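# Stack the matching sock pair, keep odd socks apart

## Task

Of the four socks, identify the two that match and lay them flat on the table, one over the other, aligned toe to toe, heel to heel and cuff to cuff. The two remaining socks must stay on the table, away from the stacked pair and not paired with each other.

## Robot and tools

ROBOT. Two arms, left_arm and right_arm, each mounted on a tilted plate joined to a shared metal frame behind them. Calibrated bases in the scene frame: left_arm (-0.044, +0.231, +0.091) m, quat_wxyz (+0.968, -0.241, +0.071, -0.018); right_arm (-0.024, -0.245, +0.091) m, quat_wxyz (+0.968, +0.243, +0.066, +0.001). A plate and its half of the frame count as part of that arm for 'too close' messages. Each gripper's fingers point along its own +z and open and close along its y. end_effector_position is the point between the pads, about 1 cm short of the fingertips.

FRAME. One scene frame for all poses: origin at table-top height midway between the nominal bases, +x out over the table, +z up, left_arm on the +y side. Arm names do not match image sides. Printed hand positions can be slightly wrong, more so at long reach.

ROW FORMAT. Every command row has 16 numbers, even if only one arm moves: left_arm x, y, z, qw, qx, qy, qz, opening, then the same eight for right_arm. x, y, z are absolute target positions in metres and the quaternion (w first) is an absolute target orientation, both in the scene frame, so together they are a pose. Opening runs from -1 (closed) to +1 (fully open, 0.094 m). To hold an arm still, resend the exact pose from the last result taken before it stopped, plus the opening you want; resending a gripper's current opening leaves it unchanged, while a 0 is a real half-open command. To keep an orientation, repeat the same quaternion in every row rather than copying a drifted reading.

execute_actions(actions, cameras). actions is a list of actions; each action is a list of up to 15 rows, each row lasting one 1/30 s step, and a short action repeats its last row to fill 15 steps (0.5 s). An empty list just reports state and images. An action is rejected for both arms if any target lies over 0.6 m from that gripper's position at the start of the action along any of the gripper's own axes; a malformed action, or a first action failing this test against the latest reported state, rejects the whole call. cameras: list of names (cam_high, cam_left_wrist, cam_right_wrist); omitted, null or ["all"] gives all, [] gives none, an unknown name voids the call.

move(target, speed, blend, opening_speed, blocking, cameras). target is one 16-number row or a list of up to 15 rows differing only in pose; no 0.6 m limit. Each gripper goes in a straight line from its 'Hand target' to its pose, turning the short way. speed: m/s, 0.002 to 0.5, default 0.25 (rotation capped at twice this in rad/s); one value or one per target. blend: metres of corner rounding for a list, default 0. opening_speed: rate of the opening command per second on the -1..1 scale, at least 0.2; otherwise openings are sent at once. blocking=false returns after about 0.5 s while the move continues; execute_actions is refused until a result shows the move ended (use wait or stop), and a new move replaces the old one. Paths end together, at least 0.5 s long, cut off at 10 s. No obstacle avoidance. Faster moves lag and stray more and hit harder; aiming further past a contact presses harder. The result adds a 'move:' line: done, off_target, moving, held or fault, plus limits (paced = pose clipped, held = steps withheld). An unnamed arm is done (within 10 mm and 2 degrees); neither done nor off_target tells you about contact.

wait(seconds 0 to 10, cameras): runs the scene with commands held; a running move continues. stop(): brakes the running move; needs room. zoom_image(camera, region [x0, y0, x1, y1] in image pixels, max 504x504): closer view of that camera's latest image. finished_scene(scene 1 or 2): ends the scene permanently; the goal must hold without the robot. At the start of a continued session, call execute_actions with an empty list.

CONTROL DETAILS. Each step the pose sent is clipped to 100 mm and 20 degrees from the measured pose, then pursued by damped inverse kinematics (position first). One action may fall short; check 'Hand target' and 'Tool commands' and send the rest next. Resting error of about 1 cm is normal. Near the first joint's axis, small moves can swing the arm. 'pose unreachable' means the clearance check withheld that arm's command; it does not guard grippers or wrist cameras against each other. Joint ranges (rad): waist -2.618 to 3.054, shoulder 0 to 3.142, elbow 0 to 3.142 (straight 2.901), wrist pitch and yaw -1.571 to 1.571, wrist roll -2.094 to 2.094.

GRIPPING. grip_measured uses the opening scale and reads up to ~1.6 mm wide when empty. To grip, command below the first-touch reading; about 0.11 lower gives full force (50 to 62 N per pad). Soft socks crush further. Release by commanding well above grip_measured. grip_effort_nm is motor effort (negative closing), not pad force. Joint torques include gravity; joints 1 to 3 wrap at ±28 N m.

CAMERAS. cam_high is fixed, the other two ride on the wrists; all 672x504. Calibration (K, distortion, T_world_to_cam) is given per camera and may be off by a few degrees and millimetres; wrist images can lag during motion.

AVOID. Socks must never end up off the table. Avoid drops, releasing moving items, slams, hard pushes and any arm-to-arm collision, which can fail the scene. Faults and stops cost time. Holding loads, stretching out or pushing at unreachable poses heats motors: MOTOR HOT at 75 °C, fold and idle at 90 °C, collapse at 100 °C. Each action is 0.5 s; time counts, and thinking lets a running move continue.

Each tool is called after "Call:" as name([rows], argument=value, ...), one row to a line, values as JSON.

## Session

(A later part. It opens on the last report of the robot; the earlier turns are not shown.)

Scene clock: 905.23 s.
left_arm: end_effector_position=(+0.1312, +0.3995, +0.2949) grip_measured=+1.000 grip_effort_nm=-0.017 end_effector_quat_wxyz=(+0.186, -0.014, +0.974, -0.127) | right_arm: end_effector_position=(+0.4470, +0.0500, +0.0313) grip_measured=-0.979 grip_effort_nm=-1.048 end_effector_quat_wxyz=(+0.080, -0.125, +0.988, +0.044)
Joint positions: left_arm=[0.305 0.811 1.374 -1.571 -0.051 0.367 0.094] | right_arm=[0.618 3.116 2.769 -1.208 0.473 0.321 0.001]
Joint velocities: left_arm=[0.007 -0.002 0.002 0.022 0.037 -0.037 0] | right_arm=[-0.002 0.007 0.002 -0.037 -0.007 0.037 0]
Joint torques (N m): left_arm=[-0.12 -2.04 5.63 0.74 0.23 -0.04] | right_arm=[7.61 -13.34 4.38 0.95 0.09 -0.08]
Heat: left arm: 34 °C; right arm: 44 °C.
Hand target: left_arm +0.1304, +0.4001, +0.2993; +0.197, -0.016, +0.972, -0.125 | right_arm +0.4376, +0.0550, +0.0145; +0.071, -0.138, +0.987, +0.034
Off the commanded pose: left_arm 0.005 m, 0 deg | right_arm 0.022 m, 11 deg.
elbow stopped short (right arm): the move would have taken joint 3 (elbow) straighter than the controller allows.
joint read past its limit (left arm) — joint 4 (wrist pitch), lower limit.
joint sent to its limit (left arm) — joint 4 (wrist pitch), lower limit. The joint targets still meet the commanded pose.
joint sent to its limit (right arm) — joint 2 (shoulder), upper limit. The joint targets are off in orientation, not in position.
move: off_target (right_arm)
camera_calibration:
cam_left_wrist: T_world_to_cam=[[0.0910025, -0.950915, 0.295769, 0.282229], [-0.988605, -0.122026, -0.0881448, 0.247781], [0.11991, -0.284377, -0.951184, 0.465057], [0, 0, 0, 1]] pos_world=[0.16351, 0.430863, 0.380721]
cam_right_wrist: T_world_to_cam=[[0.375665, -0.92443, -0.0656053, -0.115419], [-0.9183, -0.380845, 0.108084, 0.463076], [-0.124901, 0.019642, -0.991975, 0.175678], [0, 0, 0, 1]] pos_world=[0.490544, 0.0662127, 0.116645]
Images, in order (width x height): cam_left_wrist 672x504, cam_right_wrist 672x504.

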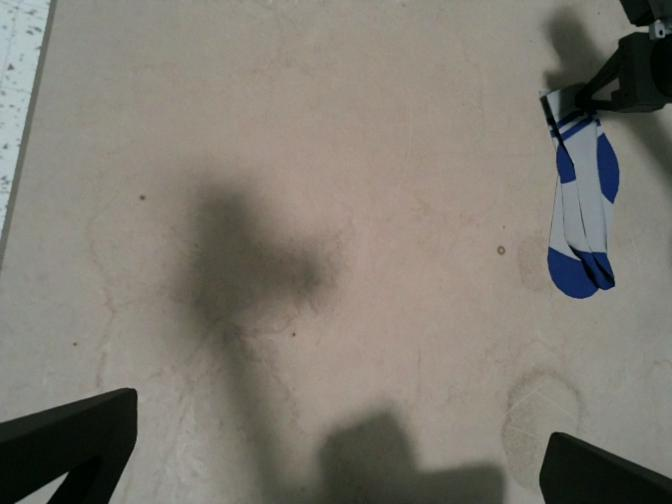

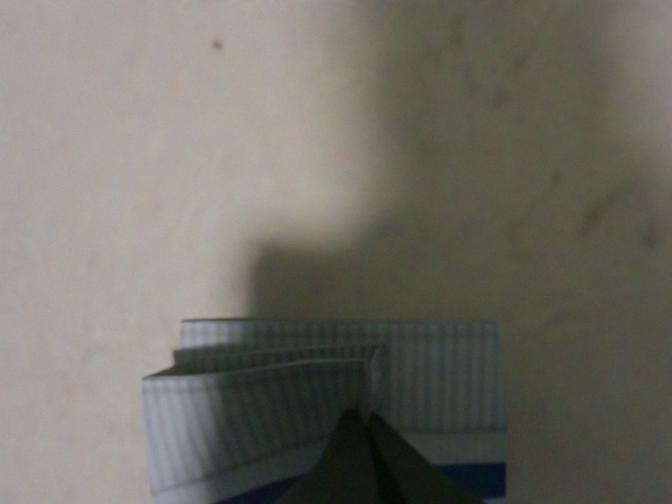

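Call:
move([
  [0.13,0.40,0.3,0.186,-0.014,0.974,-0.127,1,0.36,0.05,0.15,0,-0.259,0.966,0,-1],
  [0.13,0.40,0.3,0.186,-0.014,0.974,-0.127,1,0.26,0.04,0.28,0,-0.423,0.906,0,-1],
  [0.13,0.40,0.3,0.186,-0.014,0.974,-0.127,1,0.19,0.03,0.33,0,-0.5,0.866,0,-1],
], speed=0.12, blend=[0.03,0.03,0])

Call:
zoom_image(camera="cam_high", region=[150, 120, 400, 300])

Scene clock: 914.23 s.
left_arm: end_effector_position=(+0.1312, +0.3995, +0.2949) grip_measured=+1.000 grip_effort_nm=-0.022 end_effector_quat_wxyz=(+0.186, -0.014, +0.974, -0.127) | right_arm: end_effector_position=(+0.1937, +0.0383, +0.3265) grip_measured=-0.979 grip_effort_nm=-1.048 end_effector_quat_wxyz=(+0.110, -0.488, +0.862, +0.079)
Joint positions: left_arm=[0.305 0.811 1.374 -1.571 -0.051 0.367 0.094] | right_arm=[1.212 2.295 2.14 -1.556 0.316 0.162 0.001]
Joint velocities: left_arm=[0.002 -0.007 0.002 -0.007 -0.11 -0.007 0] | right_arm=[0.002 -0.002 0.002 -0.095 0.007 0.051 0]
Joint torques (N m): left_arm=[-0.17 -2.09 5.9 0.76 0.21 -0.05] | right_arm=[4.16 -11.19 4.37 0.79 -0.07 -0.08]
Heat: left arm: 34 °C; right arm: 44 °C.
Hand target: left_arm +0.1304, +0.4001, +0.2993; +0.197, -0.016, +0.972, -0.125 | right_arm +0.1886, +0.0318, +0.3293; +0.107, -0.496, +0.858, +0.079
Off the commanded pose: left_arm 0.005 m, 0 deg | right_arm 0.010 m, 16 deg.
joint read past its limit (left arm) — joint 4 (wrist pitch), lower limit.
joint sent to its limit (left arm) — joint 4 (wrist pitch), lower limit. The joint targets still meet the commanded pose.
joint sent to its limit (right arm) — joint 4 (wrist pitch), lower limit. The joint targets are off in orientation, not in position.
move: off_target (right_arm)
camera_calibration:
cam_left_wrist: T_world_to_cam=[[0.0910025, -0.950915, 0.295769, 0.282229], [-0.988605, -0.122026, -0.0881448, 0.247781], [0.11991, -0.284377, -0.951184, 0.465057], [0, 0, 0, 1]] pos_world=[0.16351, 0.430863, 0.380721]
cam_right_wrist: T_world_to_cam=[[0.917528, -0.397406, -0.014524, -0.153537], [-0.397234, -0.91762, 0.013389, 0.144643], [-0.0186484, -0.00651534, -0.999805, 0.420039], [0, 0, 0, 1]] pos_world=[0.206165, 0.0744479, 0.415791]

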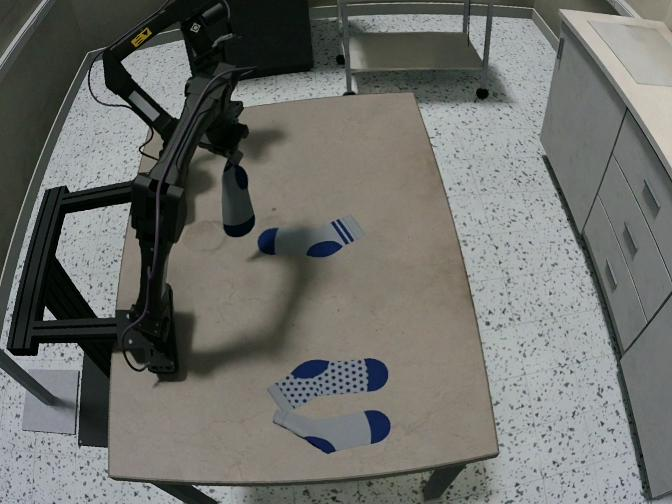

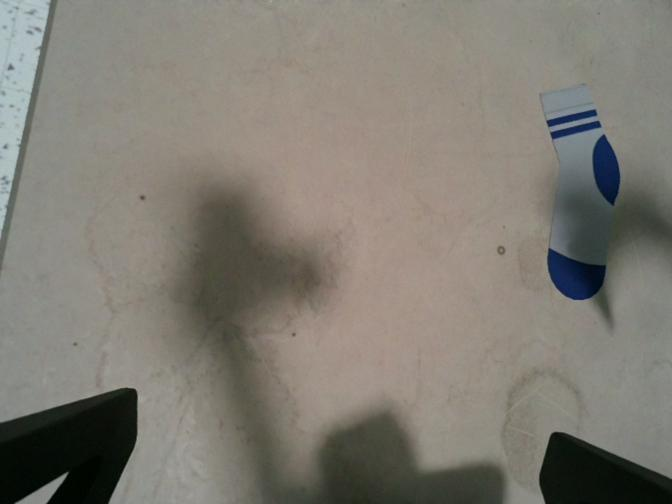

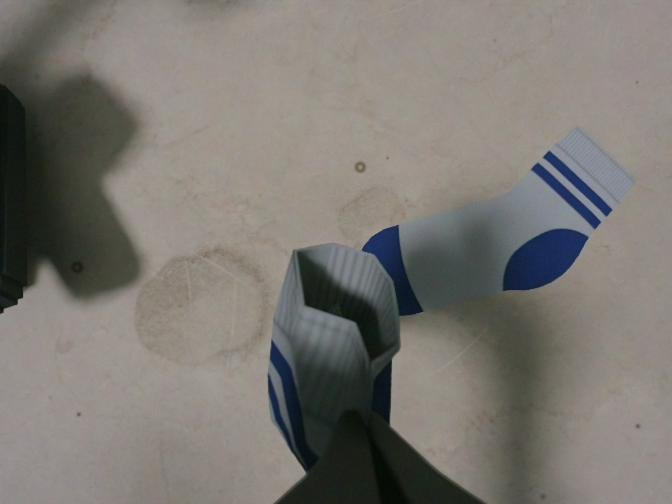

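Scaled by 2.016.

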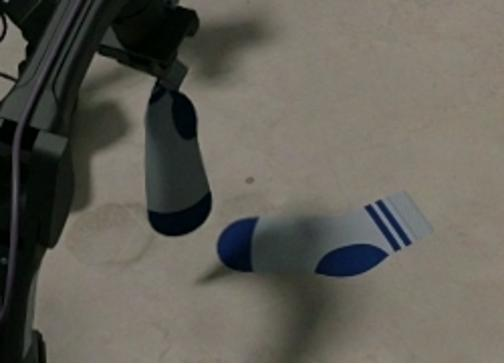

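Call:
move([
  [0.13,0.40,0.3,0.186,-0.014,0.974,-0.127,1,0.182,0.057,0.31,0,-0.5,0.866,0,-1],
  [0.13,0.40,0.3,0.186,-0.014,0.974,-0.127,1,0.182,0.057,0.235,0,-0.5,0.866,0,-1],
  [0.13,0.40,0.3,0.186,-0.014,0.974,-0.127,1,0.257,0.058,0.18,0,-0.423,0.906,0,-1],
  [0.13,0.40,0.3,0.186,-0.014,0.974,-0.127,1,0.357,0.061,0.115,0,-0.259,0.966,0,-1],
  [0.13,0.40,0.3,0.186,-0.014,0.974,-0.127,1,0.451,0.063,0.014,0,-0.148,0.989,0,-1],
], speed=0.12, blend=[0.01,0.02,0.02,0.02,0], cameras=["cam_left_wrist","cam_right_wrist"])

Call:
zoom_image(camera="cam_left_wrist", region=[500, 60, 672, 310])

Scene clock: 925.90 s.
left_arm: end_effector_position=(+0.1312, +0.3995, +0.2949) grip_measured=+1.000 grip_effort_nm=-0.012 end_effector_quat_wxyz=(+0.186, -0.014, +0.974, -0.127) | right_arm: end_effector_position=(+0.4616, +0.0547, +0.0322) grip_measured=-0.979 grip_effort_nm=-1.053 end_effector_quat_wxyz=(+0.106, -0.133, +0.984, +0.055)
Joint positions: left_arm=[0.305 0.811 1.374 -1.571 -0.051 0.367 0.094] | right_arm=[0.61 3.115 2.766 -1.139 0.473 0.266 0.001]
Joint velocities: left_arm=[-0.017 -0.007 -0.002 -0.022 0.037 -0.051 0] | right_arm=[0.002 0.002 -0.017 -0.007 0.022 -0.037 -0.001]
Joint torques (N m): left_arm=[-0.13 -1.96 5.63 0.75 0.2 -0.01] | right_arm=[7.69 -13.37 4.46 1.02 0.08 -0.11]
Heat: left arm: 34 °C; right arm: 43 °C.
Hand target: left_arm +0.1304, +0.4001, +0.2993; +0.197, -0.016, +0.972, -0.125 | right_arm +0.4515, +0.0601, +0.0147; +0.096, -0.146, +0.984, +0.045
Off the commanded pose: left_arm 0.005 m, 0 deg | right_arm 0.023 m, 14 deg.
elbow stopped short (right arm): the move would have taken joint 3 (elbow) straighter than the controller allows.
joint read past its limit (left arm) — joint 4 (wrist pitch), lower limit.
joint sent to its limit (left arm) — joint 4 (wrist pitch), lower limit. The joint targets still meet the commanded pose.
joint sent to its limit (right arm) — joint 2 (shoulder), upper limit. The joint targets are off in orientation, not in position.
move: off_target (right_arm)
camera_calibration:
cam_left_wrist: T_world_to_cam=[[0.0910025, -0.950915, 0.295769, 0.282229], [-0.988605, -0.122026, -0.0881448, 0.247781], [0.11991, -0.284377, -0.951184, 0.465057], [0, 0, 0, 1]] pos_world=[0.16351, 0.430863, 0.380721]
cam_right_wrist: T_world_to_cam=[[0.394071, -0.916336, -0.0709635, -0.125286], [-0.915965, -0.397914, 0.0516901, 0.479859], [-0.0756029, 0.0446305, -0.996139, 0.154277], [0, 0, 0, 1]] pos_world=[0.50057, 0.0692537, 0.119987]
Images, in order (width x height): cam_left_wrist 672x504, cam_right_wrist 672x504.

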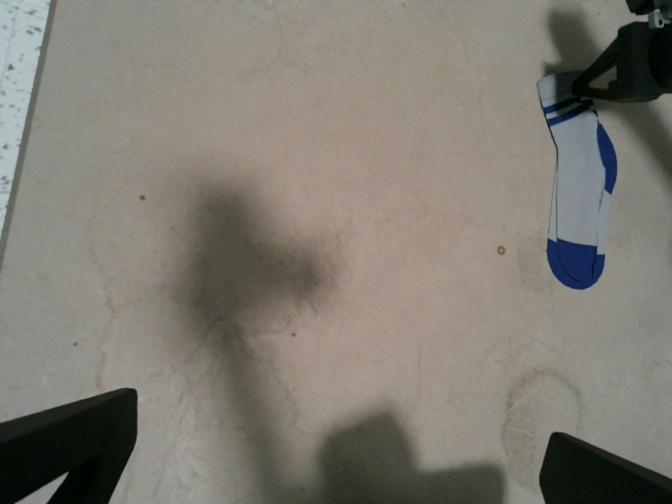

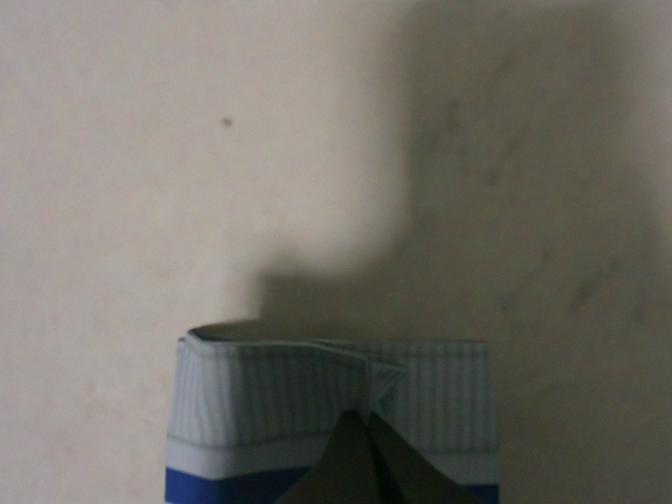

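Scaled by 2.016.

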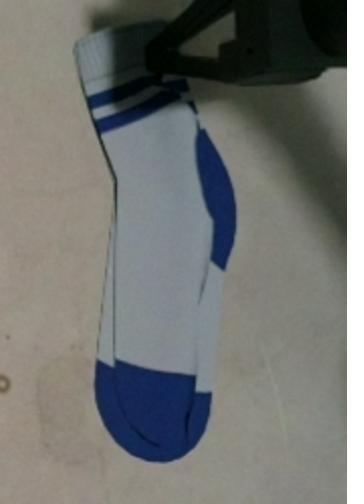

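Call:
move([
  [0.13,0.40,0.3,0.186,-0.014,0.974,-0.127,1,0.451,0.063,0.014,0,-0.148,0.989,0,-0.5],
  [0.13,0.40,0.3,0.186,-0.014,0.974,-0.127,1,0.43,0.055,0.12,0,-0.148,0.989,0,-0.5],
  [0.13,0.40,0.3,0.186,-0.014,0.974,-0.127,1,0.32,0.02,0.22,0,0,1,0,-0.5],
], speed=0.15, blend=[0,0.02,0], cameras=["cam_left_wrist","cam_right_wrist"])

Call:
zoom_image(camera="cam_left_wrist", region=[500, 60, 672, 310])

Scene clock: 932.57 s.
left_arm: end_effector_position=(+0.1312, +0.3995, +0.2949) grip_measured=+1.000 grip_effort_nm=-0.017 end_effector_quat_wxyz=(+0.186, -0.014, +0.974, -0.127) | right_arm: end_effector_position=(+0.3253, +0.0251, +0.2106) grip_measured=-0.502 grip_effort_nm=0.085 end_effector_quat_wxyz=(+0.030, +0.000, +0.999, +0.033)
Joint positions: left_arm=[0.305 0.811 1.374 -1.571 -0.051 0.367 0.094] | right_arm=[0.886 2.627 2.394 -1.554 0.416 0.916 0.023]
Joint velocities: left_arm=[0.002 -0.002 0.012 -0.037 -0.007 -0.066 0] | right_arm=[-0.007 -0.007 0.002 -0.007 -0.081 -0.007 0]
Joint torques (N m): left_arm=[-0.08 -1.96 5.82 0.74 0.18 -0.02] | right_arm=[6.65 -14.99 4.23 0.4 -0.03 0.15]
Heat: left arm: 35 °C; right arm: 44 °C.
Hand target: left_arm +0.1304, +0.4001, +0.2993; +0.197, -0.016, +0.972, -0.125 | right_arm +0.3194, +0.0213, +0.2186; +0.029, -0.002, +0.999, +0.033
Off the commanded pose: left_arm 0.005 m, 0 deg | right_arm 0.012 m, 5 deg.
elbow stopped short (right arm): the move would have taken joint 3 (elbow) straighter than the controller allows.
joint read past its limit (left arm) — joint 4 (wrist pitch), lower limit.
joint sent to its limit (left arm) — joint 4 (wrist pitch), lower limit. The joint targets still meet the commanded pose.
joint sent to its limit (right arm) — joint 4 (wrist pitch), lower limit. The joint targets are off in orientation, not in position.
move: off_target (right_arm)
camera_calibration:
cam_left_wrist: T_world_to_cam=[[0.0910025, -0.950915, 0.295769, 0.282229], [-0.988605, -0.122026, -0.0881448, 0.247781], [0.11991, -0.284377, -0.951184, 0.465057], [0, 0, 0, 1]] pos_world=[0.16351, 0.430863, 0.380721]
cam_right_wrist: T_world_to_cam=[[0.128881, -0.98851, -0.0789755, 0.00371496], [-0.965797, -0.143191, 0.216176, 0.309227], [-0.225001, 0.0484133, -0.973155, 0.366662], [0, 0, 0, 1]] pos_world=[0.380671, 0.0301993, 0.290265]
Images, in order (width x height): cam_left_wrist 672x504, cam_right_wrist 672x504.

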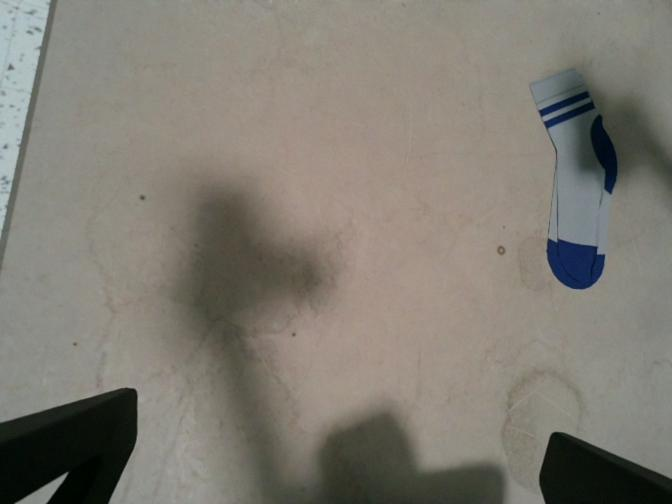

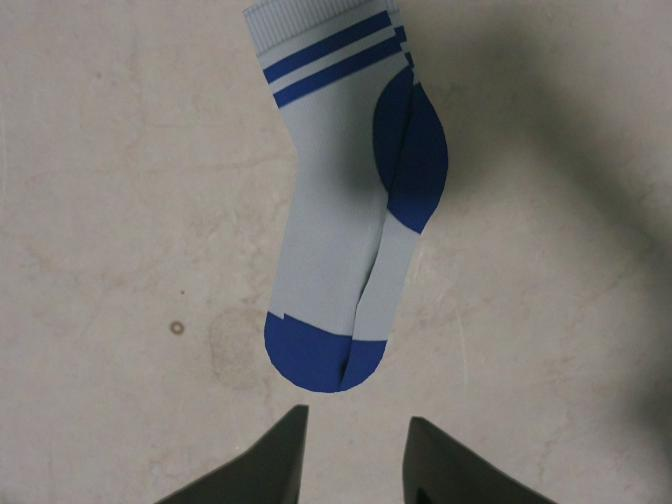

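Scaled by 2.016.

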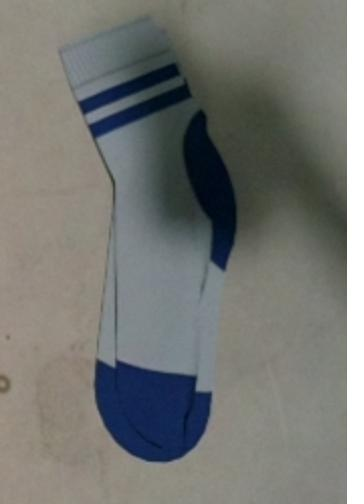

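Call:
zoom_image(camera="cam_right_wrist", region=[240, 0, 480, 400])

Scaled by 1.260.

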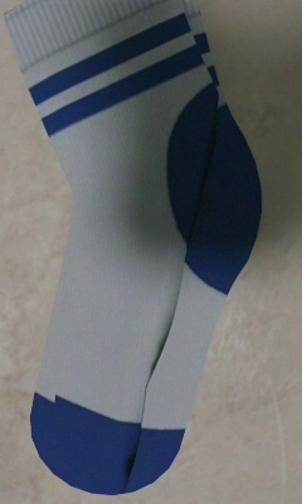

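Call:
move([
  [0.13,0.40,0.3,0.186,-0.014,0.974,-0.127,1,0.362,0.021,0.08,0,0,1,0,-0.5],
  [0.13,0.40,0.3,0.186,-0.014,0.974,-0.127,1,0.362,0.021,0.008,0,0,1,0,-0.5],
], speed=[0.15,0.05], cameras=["cam_left_wrist","cam_right_wrist"])

Call:
zoom_image(camera="cam_left_wrist", region=[500, 60, 672, 310])

Scene clock: 954.10 s.
left_arm: end_effector_position=(+0.1312, +0.3995, +0.2949) grip_measured=+1.000 grip_effort_nm=-0.022 end_effector_quat_wxyz=(+0.186, -0.014, +0.974, -0.127) | right_arm: end_effector_position=(+0.3711, +0.0200, +0.0249) grip_measured=-0.502 grip_effort_nm=0.085 end_effector_quat_wxyz=(+0.006, +0.009, +1.000, +0.008)
Joint positions: left_arm=[0.305 0.811 1.374 -1.571 -0.051 0.367 0.094] | right_arm=[0.653 2.819 2.135 -1.072 0.463 0.713 0.023]
Joint velocities: left_arm=[-0.007 -0.017 -0.007 0.022 -0.081 -0.022 0] | right_arm=[0.002 0.012 -0.012 0.007 -0.037 -0.007 0]
Joint torques (N m): left_arm=[-0.32 -2.15 5.78 0.76 0.21 -0.04] | right_arm=[6.49 -11.62 4.21 0.67 0.11 -0.1]
Heat: left arm: 35 °C; right arm: 45 °C.
Hand target: left_arm +0.1304, +0.4001, +0.2993; +0.197, -0.016, +0.972, -0.125 | right_arm +0.3634, +0.0209, +0.0080; +0.000, +0.000, +1.000, -0.003
Off the commanded pose: left_arm 0.005 m, 0 deg | right_arm 0.019 m, 2 deg.
joint read past its limit (left arm) — joint 4 (wrist pitch), lower limit.
joint sent to its limit (left arm) — joint 4 (wrist pitch), lower limit. The joint targets still meet the commanded pose.
move: off_target (right_arm)
camera_calibration:
cam_left_wrist: T_world_to_cam=[[0.0910025, -0.950915, 0.295769, 0.282229], [-0.988605, -0.122026, -0.0881448, 0.247781], [0.11991, -0.284377, -0.951184, 0.465057], [0, 0, 0, 1]] pos_world=[0.16351, 0.430863, 0.380721]
cam_right_wrist: T_world_to_cam=[[0.109189, -0.99336, -0.0362325, -0.0155021], [-0.956415, -0.11492, 0.268447, 0.387498], [-0.270828, 0.00534189, -0.962613, 0.214078], [0, 0, 0, 1]] pos_world=[0.43028, 0.0279883, 0.10149]
Images, in order (width x height): cam_left_wrist 672x504, cam_right_wrist 672x504.

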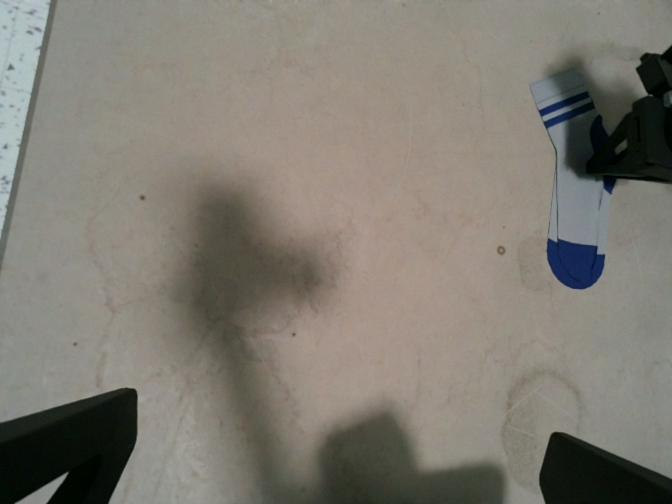

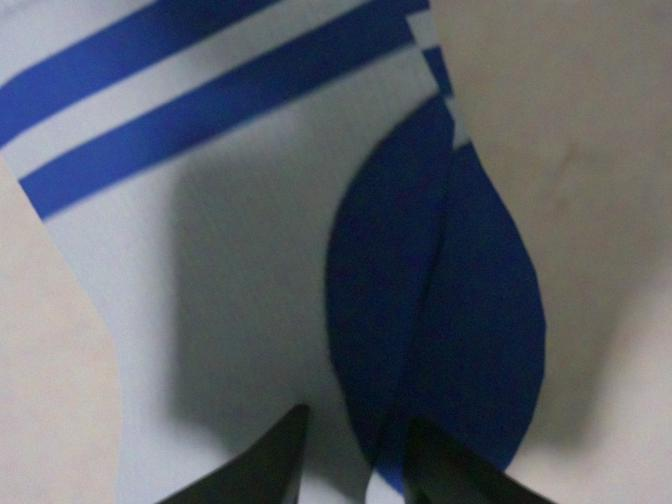

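Scaled by 2.016.

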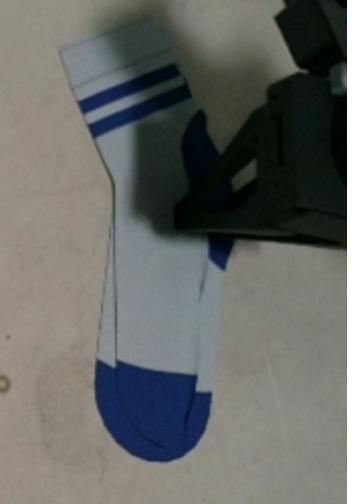

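Call:
move(target=[0.13,0.40,0.3,0.186,-0.014,0.974,-0.127,1,0.362,0.021,0.003,0,0,1,0,-0.5], speed=0.05, cameras=[])

Call:
move(target=[0.13,0.40,0.3,0.186,-0.014,0.974,-0.127,1,0.362,0.021,0.003,0,0,1,0,-1], opening_speed=0.6, cameras=["cam_left_wrist","cam_right_wrist"])

Call:
move(target=[0.13,0.40,0.3,0.186,-0.014,0.974,-0.127,1,0.362,0.018,0.04,0,0,1,0,-1], speed=0.05, cameras=["cam_left_wrist","cam_right_wrist"])

Call:
zoom_image(camera="cam_left_wrist", region=[500, 60, 672, 310])

Scene clock: 960.40 s.
left_arm: end_effector_position=(+0.1312, +0.3995, +0.2949) grip_measured=+1.000 grip_effort_nm=-0.017 end_effector_quat_wxyz=(+0.186, -0.014, +0.974, -0.127) | right_arm: end_effector_position=(+0.3706, +0.0209, +0.0226) grip_measured=-0.502 grip_effort_nm=0.090 end_effector_quat_wxyz=(+0.007, +0.007, +1.000, +0.009)
Joint positions: left_arm=[0.305 0.811 1.374 -1.571 -0.051 0.367 0.094] | right_arm=[0.653 2.819 2.125 -1.058 0.463 0.708 0.023]
Joint velocities: left_arm=[0.027 0.002 -0.002 -0.037 -0.051 -0.037 0] | right_arm=[-0.002 -0.002 -0.002 0.037 -0.007 0.051 0]
Joint torques (N m): left_arm=[-0.2 -2 5.55 0.73 0.19 -0.05] | right_arm=[6.09 -12.11 3.02 0.85 0.07 -0.08]
Heat: left arm: 35 °C; right arm: 44 °C.
Hand target: left_arm +0.1304, +0.4001, +0.2993; +0.197, -0.016, +0.972, -0.125 | right_arm +0.3618, +0.0206, +0.0035; +0.000, +0.000, +1.000, -0.001
Off the commanded pose: left_arm 0.005 m, 0 deg | right_arm 0.021 m, 2 deg.
joint read past its limit (left arm) — joint 4 (wrist pitch), lower limit.
joint sent to its limit (left arm) — joint 4 (wrist pitch), lower limit. The joint targets still meet the commanded pose.
move: off_target (right_arm)
No camera images: "cameras" was empty.

Scene clock: 961.43 s.
left_arm: end_effector_position=(+0.1312, +0.3995, +0.2949) grip_measured=+1.000 grip_effort_nm=-0.012 end_effector_quat_wxyz=(+0.186, -0.014, +0.974, -0.127) | right_arm: end_effector_position=(+0.3713, +0.0267, +0.0229) grip_measured=-0.974 grip_effort_nm=-0.984 end_effector_quat_wxyz=(+0.008, +0.009, +1.000, +0.022)
Joint positions: left_arm=[0.305 0.811 1.374 -1.571 -0.051 0.367 0.094] | right_arm=[0.654 2.819 2.124 -1.039 0.444 0.706 0.001]
Joint velocities: left_arm=[0.002 -0.002 0.002 -0.037 -0.051 0.007 0] | right_arm=[-0.007 0.017 -0.002 -0.022 0.022 -0.066 -0.002]
Joint torques (N m): left_arm=[-0.23 -2 5.64 0.75 0.21 -0.04] | right_arm=[6.01 -12.08 3.23 0.64 0.27 -0.08]
Heat: left arm: 35 °C; right arm: 44 °C.
Hand target: left_arm +0.1304, +0.4001, +0.2993; +0.197, -0.016, +0.972, -0.125 | right_arm +0.3619, +0.0208, +0.0035; +0.000, +0.000, +1.000, +0.000
Off the commanded pose: left_arm 0.005 m, 0 deg | right_arm 0.023 m, 3 deg.
joint read past its limit (left arm) — joint 4 (wrist pitch), lower limit.
joint sent to its limit (left arm) — joint 4 (wrist pitch), lower limit. The joint targets still meet the commanded pose.
move: off_target (right_arm)
camera_calibration:
cam_left_wrist: T_world_to_cam=[[0.0910025, -0.950915, 0.295769, 0.282229], [-0.988605, -0.122026, -0.0881448, 0.247781], [0.11991, -0.284377, -0.951184, 0.465057], [0, 0, 0, 1]] pos_world=[0.16351, 0.430863, 0.380721]
cam_right_wrist: T_world_to_cam=[[0.108002, -0.992172, -0.062695, -0.00796089], [-0.957531, -0.120775, 0.261817, 0.389709], [-0.26734, 0.0317556, -0.963079, 0.21021], [0, 0, 0, 1]] pos_world=[0.430216, 0.0324933, 0.0999175]
Images, in order (width x height): cam_left_wrist 672x504, cam_right_wrist 672x504.

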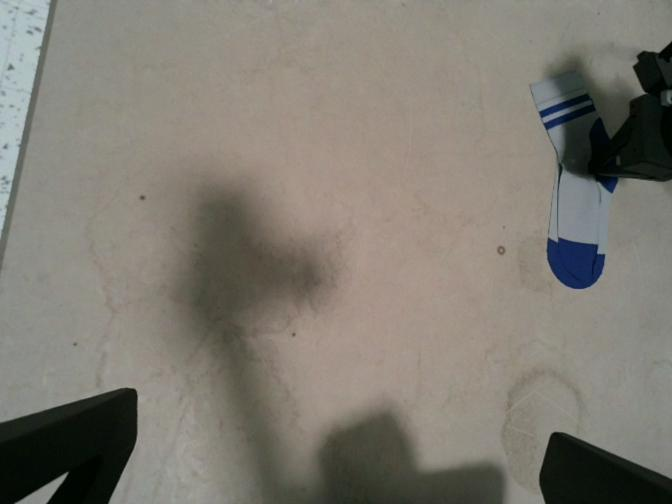

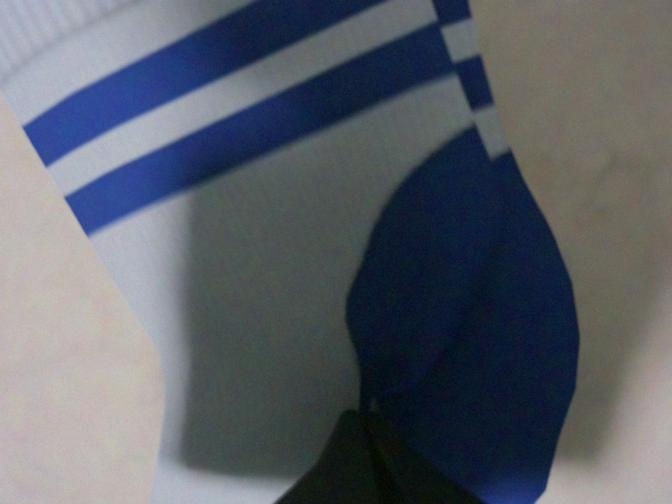

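Scene clock: 962.77 s.
left_arm: end_effector_position=(+0.1312, +0.3995, +0.2949) grip_measured=+1.000 grip_effort_nm=-0.012 end_effector_quat_wxyz=(+0.186, -0.014, +0.974, -0.127) | right_arm: end_effector_position=(+0.3619, +0.0192, +0.0253) grip_measured=-0.979 grip_effort_nm=-1.048 end_effector_quat_wxyz=(-0.006, +0.003, +1.000, +0.004)
Joint positions: left_arm=[0.305 0.811 1.374 -1.571 -0.051 0.367 0.094] | right_arm=[0.66 2.816 2.124 -1.095 0.452 0.722 0.001]
Joint velocities: left_arm=[0.002 0.002 0.002 -0.037 -0.022 -0.022 0] | right_arm=[0.002 -0.002 -0.032 -0.007 0.022 0.066 0]
Joint torques (N m): left_arm=[-0.2 -2.17 5.59 0.75 0.23 -0.09] | right_arm=[7.92 -16.06 5.71 0.05 0.1 0.11]
Heat: left arm: 35 °C; right arm: 45 °C.
Hand target: left_arm +0.1304, +0.4001, +0.2993; +0.197, -0.016, +0.972, -0.125 | right_arm +0.3619, +0.0182, +0.0397; +0.001, +0.000, +1.000, +0.001
Off the commanded pose: left_arm 0.005 m, 0 deg | right_arm 0.015 m, 1 deg.
joint read past its limit (left arm) — joint 4 (wrist pitch), lower limit.
joint sent to its limit (left arm) — joint 4 (wrist pitch), lower limit. The joint targets still meet the commanded pose.
move: off_target (right_arm)
camera_calibration:
cam_left_wrist: T_world_to_cam=[[0.0910025, -0.950915, 0.295769, 0.282229], [-0.988605, -0.122026, -0.0881448, 0.247781], [0.11991, -0.284377, -0.951184, 0.465057], [0, 0, 0, 1]] pos_world=[0.16351, 0.430863, 0.380721]
cam_right_wrist: T_world_to_cam=[[0.119626, -0.992366, -0.0299963, -0.0192645], [-0.948093, -0.123151, 0.293177, 0.375001], [-0.294633, -0.00663225, -0.955588, 0.22065], [0, 0, 0, 1]] pos_world=[0.422852, 0.0285277, 0.100331]
Images, in order (width x height): cam_left_wrist 672x504, cam_right_wrist 672x504.

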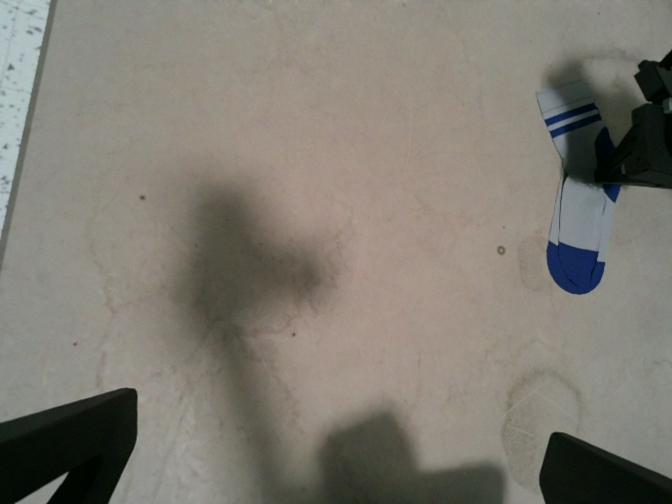

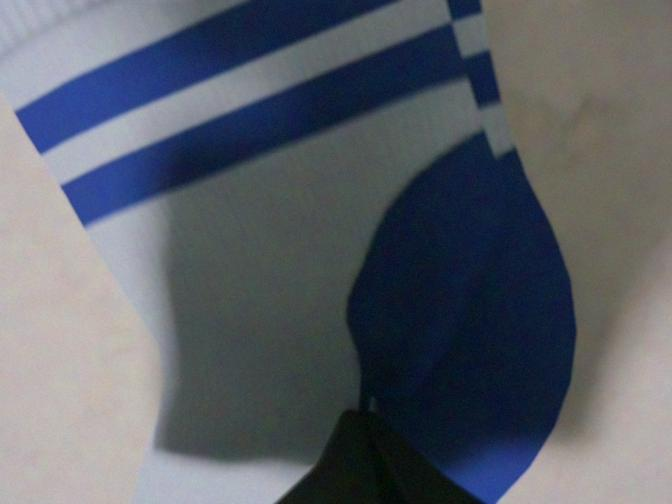

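Scaled by 2.016.

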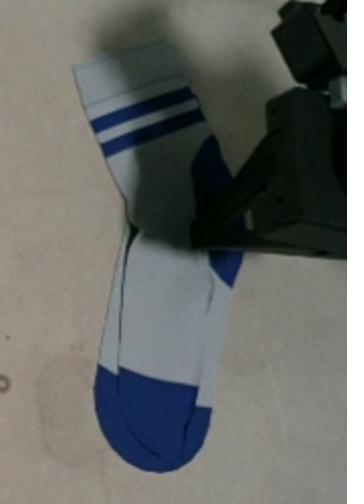

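Call:
move(target=[0.13,0.40,0.3,0.186,-0.014,0.974,-0.127,1,0.365,0.01,0.08,0,0,1,0,-1], speed=0.06, cameras=["cam_left_wrist","cam_right_wrist"])

Call:
zoom_image(camera="cam_left_wrist", region=[500, 60, 672, 310])

Scene clock: 967.40 s.
left_arm: end_effector_position=(+0.1312, +0.3995, +0.2949) grip_measured=+1.000 grip_effort_nm=-0.017 end_effector_quat_wxyz=(+0.186, -0.014, +0.974, -0.127) | right_arm: end_effector_position=(+0.3578, +0.0059, +0.0568) grip_measured=-0.979 grip_effort_nm=-1.048 end_effector_quat_wxyz=(-0.019, -0.003, +1.000, -0.010)
Joint positions: left_arm=[0.305 0.811 1.374 -1.571 -0.051 0.367 0.094] | right_arm=[0.678 2.774 2.17 -1.232 0.452 0.747 0.001]
Joint velocities: left_arm=[0.002 -0.002 0.002 0.022 -0.066 0.022 0] | right_arm=[-0.007 0.017 -0.012 0.007 0.022 -0.022 -0.001]
Joint torques (N m): left_arm=[-0.18 -2.13 5.68 0.76 0.22 -0.07] | right_arm=[8.29 -16.61 7.25 0.1 0.05 0.11]
Heat: left arm: 35 °C; right arm: 47 °C.
Hand target: left_arm +0.1304, +0.4001, +0.2993; +0.197, -0.016, +0.972, -0.125 | right_arm +0.3641, +0.0097, +0.0799; +0.000, +0.000, +1.000, +0.001
Off the commanded pose: left_arm 0.005 m, 0 deg | right_arm 0.025 m, 2 deg.
joint read past its limit (left arm) — joint 4 (wrist pitch), lower limit.
joint sent to its limit (left arm) — joint 4 (wrist pitch), lower limit. The joint targets still meet the commanded pose.
move: off_target (right_arm)
camera_calibration:
cam_left_wrist: T_world_to_cam=[[0.0910025, -0.950915, 0.295769, 0.282229], [-0.988605, -0.122026, -0.0881448, 0.247781], [0.11991, -0.284377, -0.951184, 0.465057], [0, 0, 0, 1]] pos_world=[0.16351, 0.430863, 0.380721]
cam_right_wrist: T_world_to_cam=[[0.13187, -0.991251, -0.00562423, -0.0367434], [-0.938816, -0.126711, 0.320263, 0.355461], [-0.318174, -0.0369529, -0.947312, 0.257596], [0, 0, 0, 1]] pos_world=[0.420519, 0.0181379, 0.129976]
Images, in order (width x height): cam_left_wrist 672x504, cam_right_wrist 672x504.

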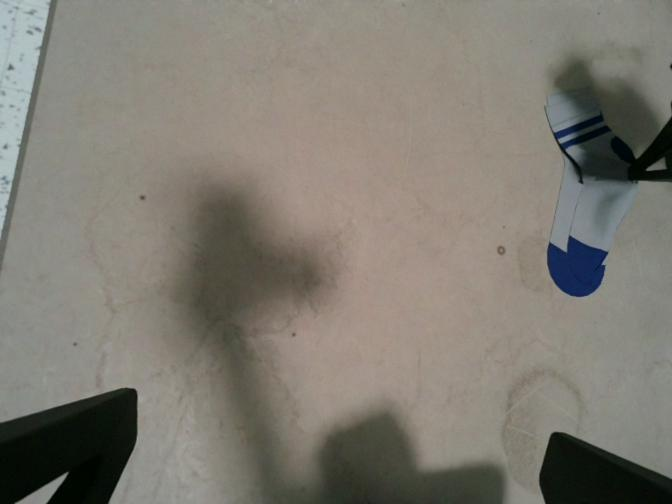

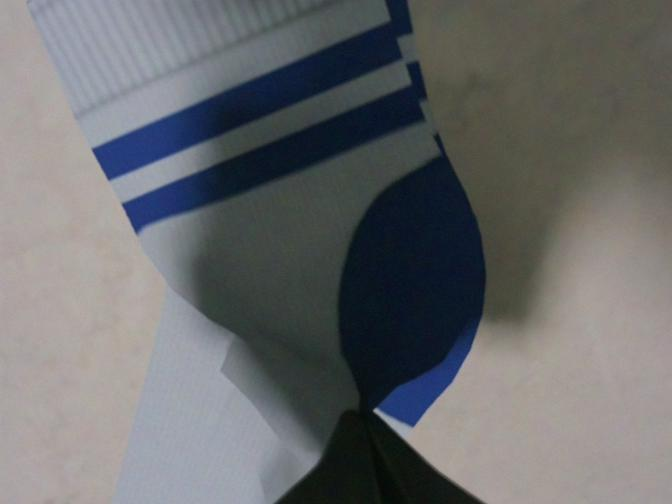

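Scaled by 2.016.

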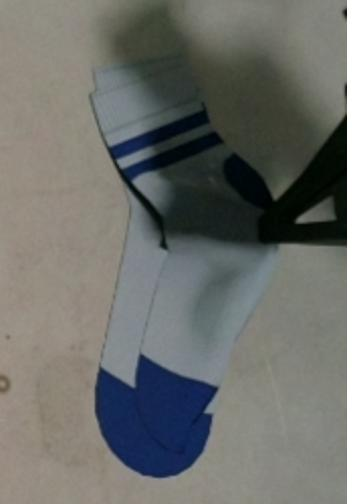

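Call:
move(target=[0.13,0.40,0.3,0.186,-0.014,0.974,-0.127,1,0.36,-0.02,0.17,0,0,1,0,-1], speed=0.08, cameras=["cam_left_wrist","cam_right_wrist"])

Call:
zoom_image(camera="cam_left_wrist", region=[500, 60, 672, 310])

Scene clock: 973.00 s.
left_arm: end_effector_position=(+0.1312, +0.3995, +0.2949) grip_measured=+1.000 grip_effort_nm=-0.017 end_effector_quat_wxyz=(+0.186, -0.014, +0.974, -0.127) | right_arm: end_effector_position=(+0.3576, -0.0232, +0.1481) grip_measured=-0.979 grip_effort_nm=-1.048 end_effector_quat_wxyz=(-0.015, -0.003, +1.000, -0.013)
Joint positions: left_arm=[0.305 0.811 1.374 -1.571 -0.051 0.367 0.094] | right_arm=[0.725 2.656 2.313 -1.515 0.449 0.799 0.001]
Joint velocities: left_arm=[-0.002 0.007 0.022 0.051 -0.007 -0.081 0] | right_arm=[0.012 -0.007 0.007 -0.022 0.007 -0.037 0]
Joint torques (N m): left_arm=[-0.24 -1.91 5.74 0.76 0.2 -0.05] | right_arm=[8.09 -15.64 7.41 0.08 -0.05 0.11]
Heat: left arm: 35 °C; right arm: 47 °C.
Hand target: left_arm +0.1304, +0.4001, +0.2993; +0.197, -0.016, +0.972, -0.125 | right_arm +0.3587, -0.0208, +0.1697; +0.000, +0.000, +1.000, +0.001
Off the commanded pose: left_arm 0.005 m, 0 deg | right_arm 0.022 m, 2 deg.
joint read past its limit (left arm) — joint 4 (wrist pitch), lower limit.
joint sent to its limit (left arm) — joint 4 (wrist pitch), lower limit. The joint targets still meet the commanded pose.
move: off_target (right_arm)
camera_calibration:
cam_left_wrist: T_world_to_cam=[[0.0910025, -0.950915, 0.295769, 0.282229], [-0.988605, -0.122026, -0.0881448, 0.247781], [0.11991, -0.284377, -0.951184, 0.465057], [0, 0, 0, 1]] pos_world=[0.16351, 0.430863, 0.380721]
cam_right_wrist: T_world_to_cam=[[0.13101, -0.991379, 0.00191978, -0.0658815], [-0.941322, -0.123787, 0.313989, 0.324209], [-0.311044, -0.0429429, -0.949425, 0.340549], [0, 0, 0, 1]] pos_world=[0.419742, -0.0105564, 0.221654]
Images, in order (width x height): cam_left_wrist 672x504, cam_right_wrist 672x504.

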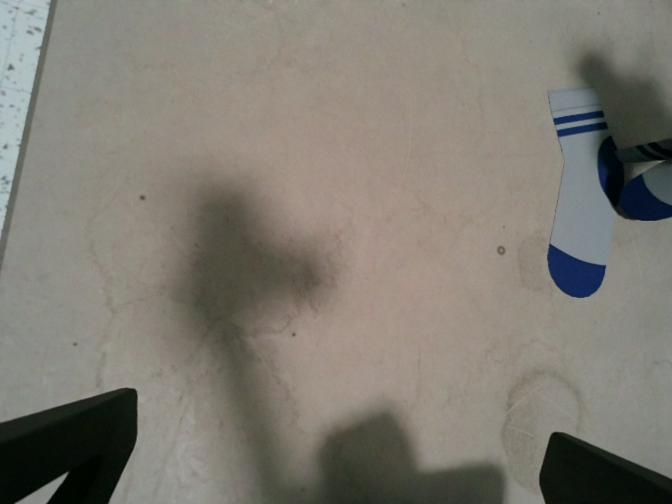

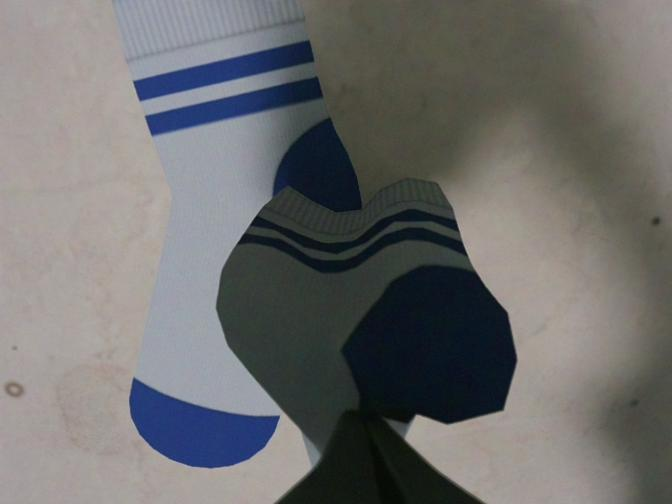

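Scaled by 2.016.

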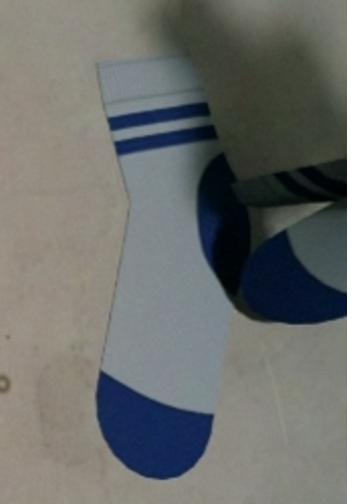

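Call:
move([
  [0.13,0.40,0.3,0.186,-0.014,0.974,-0.127,1,0.34,-0.15,0.19,0,0,1,0,-1],
  [0.13,0.40,0.3,0.186,-0.014,0.974,-0.127,1,0.34,-0.15,0.06,0,0,1,0,-1],
  [0.13,0.40,0.3,0.186,-0.014,0.974,-0.127,1,0.345,-0.165,0.005,0,0,1,0,-1],
], speed=[0.12,0.1,0.06], blend=[0.01,0.02,0], cameras=[])

Call:
move([
  [0.13,0.40,0.3,0.186,-0.014,0.974,-0.127,1,0.345,-0.165,0.005,0,0,1,0,-0.4],
  [0.13,0.40,0.3,0.186,-0.014,0.974,-0.127,1,0.345,-0.165,0.08,0,0,1,0,-0.4],
  [0.13,0.40,0.3,0.186,-0.014,0.974,-0.127,1,0.34,-0.13,0.2,0,-0.1,0.995,0,0],
], speed=0.15)

Scene clock: 981.50 s.
left_arm: end_effector_position=(+0.1312, +0.3995, +0.2949) grip_measured=+1.000 grip_effort_nm=-0.012 end_effector_quat_wxyz=(+0.186, -0.014, +0.974, -0.127) | right_arm: end_effector_position=(+0.3509, -0.1667, +0.0224) grip_measured=-0.979 grip_effort_nm=-1.053 end_effector_quat_wxyz=(+0.002, +0.000, +1.000, +0.002)
Joint positions: left_arm=[0.305 0.811 1.374 -1.571 -0.051 0.367 0.094] | right_arm=[0.347 2.234 1.361 -0.736 0.504 0.36 0.001]
Joint velocities: left_arm=[0.002 0.002 -0.002 -0.022 -0.037 -0.007 0] | right_arm=[0.002 0.017 0.012 0.022 -0.066 -0.051 -0.001]
Joint torques (N m): left_arm=[-0.23 -2.1 5.46 0.74 0.21 -0.04] | right_arm=[4.3 -7.75 3.06 0.96 0.12 -0.09]
Heat: left arm: 35 °C; right arm: 46 °C.
Hand target: left_arm +0.1304, +0.4001, +0.2993; +0.197, -0.016, +0.972, -0.125 | right_arm +0.3468, -0.1667, +0.0052; -0.002, +0.001, +1.000, -0.005
Off the commanded pose: left_arm 0.005 m, 0 deg | right_arm 0.018 m, 0 deg.
joint read past its limit (left arm) — joint 4 (wrist pitch), lower limit.
joint sent to its limit (left arm) — joint 4 (wrist pitch), lower limit. The joint targets still meet the commanded pose.
move: off_target (right_arm)
No camera images: "cameras" was empty.

every target must give the same right_gripper/opening; nothing of the call was run

Call:
move([
  [0.13,0.40,0.3,0.186,-0.014,0.974,-0.127,1,0.345,-0.165,0.005,0,0,1,0,0],
  [0.13,0.40,0.3,0.186,-0.014,0.974,-0.127,1,0.345,-0.165,0.08,0,0,1,0,0],
  [0.13,0.40,0.3,0.186,-0.014,0.974,-0.127,1,0.34,-0.13,0.2,0,-0.1,0.995,0,0],
], speed=0.15)

Scene clock: 990.40 s.
left_arm: end_effector_position=(+0.1312, +0.3995, +0.2949) grip_measured=+1.000 grip_effort_nm=-0.017 end_effector_quat_wxyz=(+0.186, -0.014, +0.974, -0.127) | right_arm: end_effector_position=(+0.3400, -0.1351, +0.2004) grip_measured=-0.002 grip_effort_nm=0.090 end_effector_quat_wxyz=(+0.007, -0.095, +0.995, +0.005)
Joint positions: left_arm=[0.305 0.811 1.374 -1.571 -0.051 0.367 0.094] | right_arm=[0.635 2.16 1.831 -1.42 0.471 0.486 0.047]
Joint velocities: left_arm=[-0.002 -0.002 0.007 -0.007 0.051 -0.007 0] | right_arm=[0.007 -0.012 0.007 0.037 0.022 -0.051 0]
Joint torques (N m): left_arm=[-0.13 -1.89 5.76 0.77 0.2 -0.02] | right_arm=[6.2 -7.91 7.16 0.21 -0.06 0.1]
Heat: left arm: 35 °C; right arm: 44 °C.
Hand target: left_arm +0.1304, +0.4001, +0.2993; +0.197, -0.016, +0.972, -0.125 | right_arm +0.3379, -0.1293, +0.2006; +0.002, -0.100, +0.995, +0.004
Off the commanded pose: left_arm 0.005 m, 0 deg | right_arm 0.005 m, 1 deg.
joint read past its limit (left arm) — joint 4 (wrist pitch), lower limit.
joint sent to its limit (left arm) — joint 4 (wrist pitch), lower limit. The joint targets still meet the commanded pose.
move: done
camera_calibration:
cam_left_wrist: T_world_to_cam=[[0.0910025, -0.950915, 0.295769, 0.282229], [-0.988605, -0.122026, -0.0881448, 0.247781], [0.11991, -0.284377, -0.951184, 0.465057], [0, 0, 0, 1]] pos_world=[0.16351, 0.430863, 0.380721]
cam_right_wrist: T_world_to_cam=[[0.312716, -0.949451, -0.0274343, -0.224849], [-0.913261, -0.308484, 0.266068, 0.252442], [-0.261081, -0.0581488, -0.963564, 0.363723], [0, 0, 0, 1]] pos_world=[0.39582, -0.114458, 0.277135]

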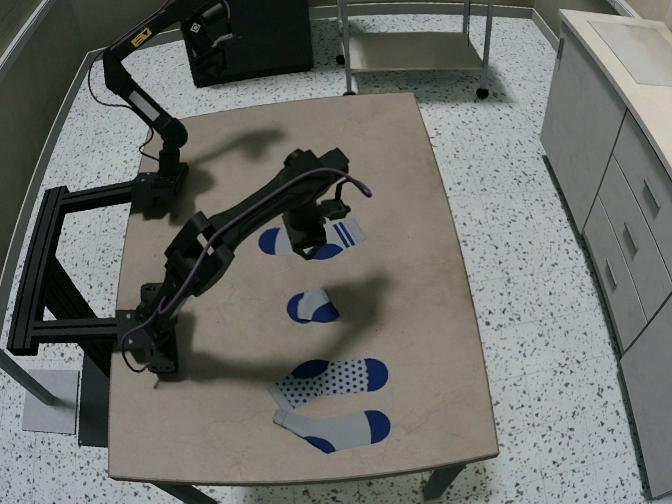

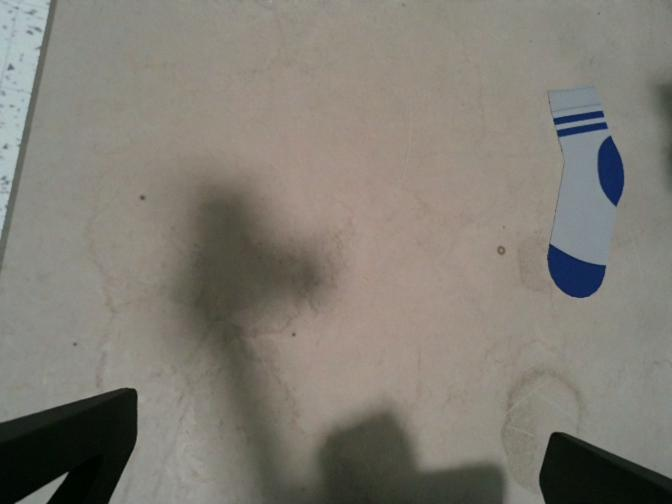

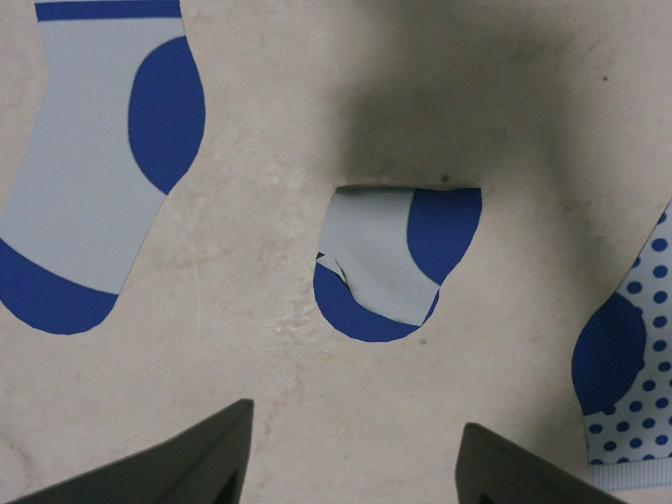

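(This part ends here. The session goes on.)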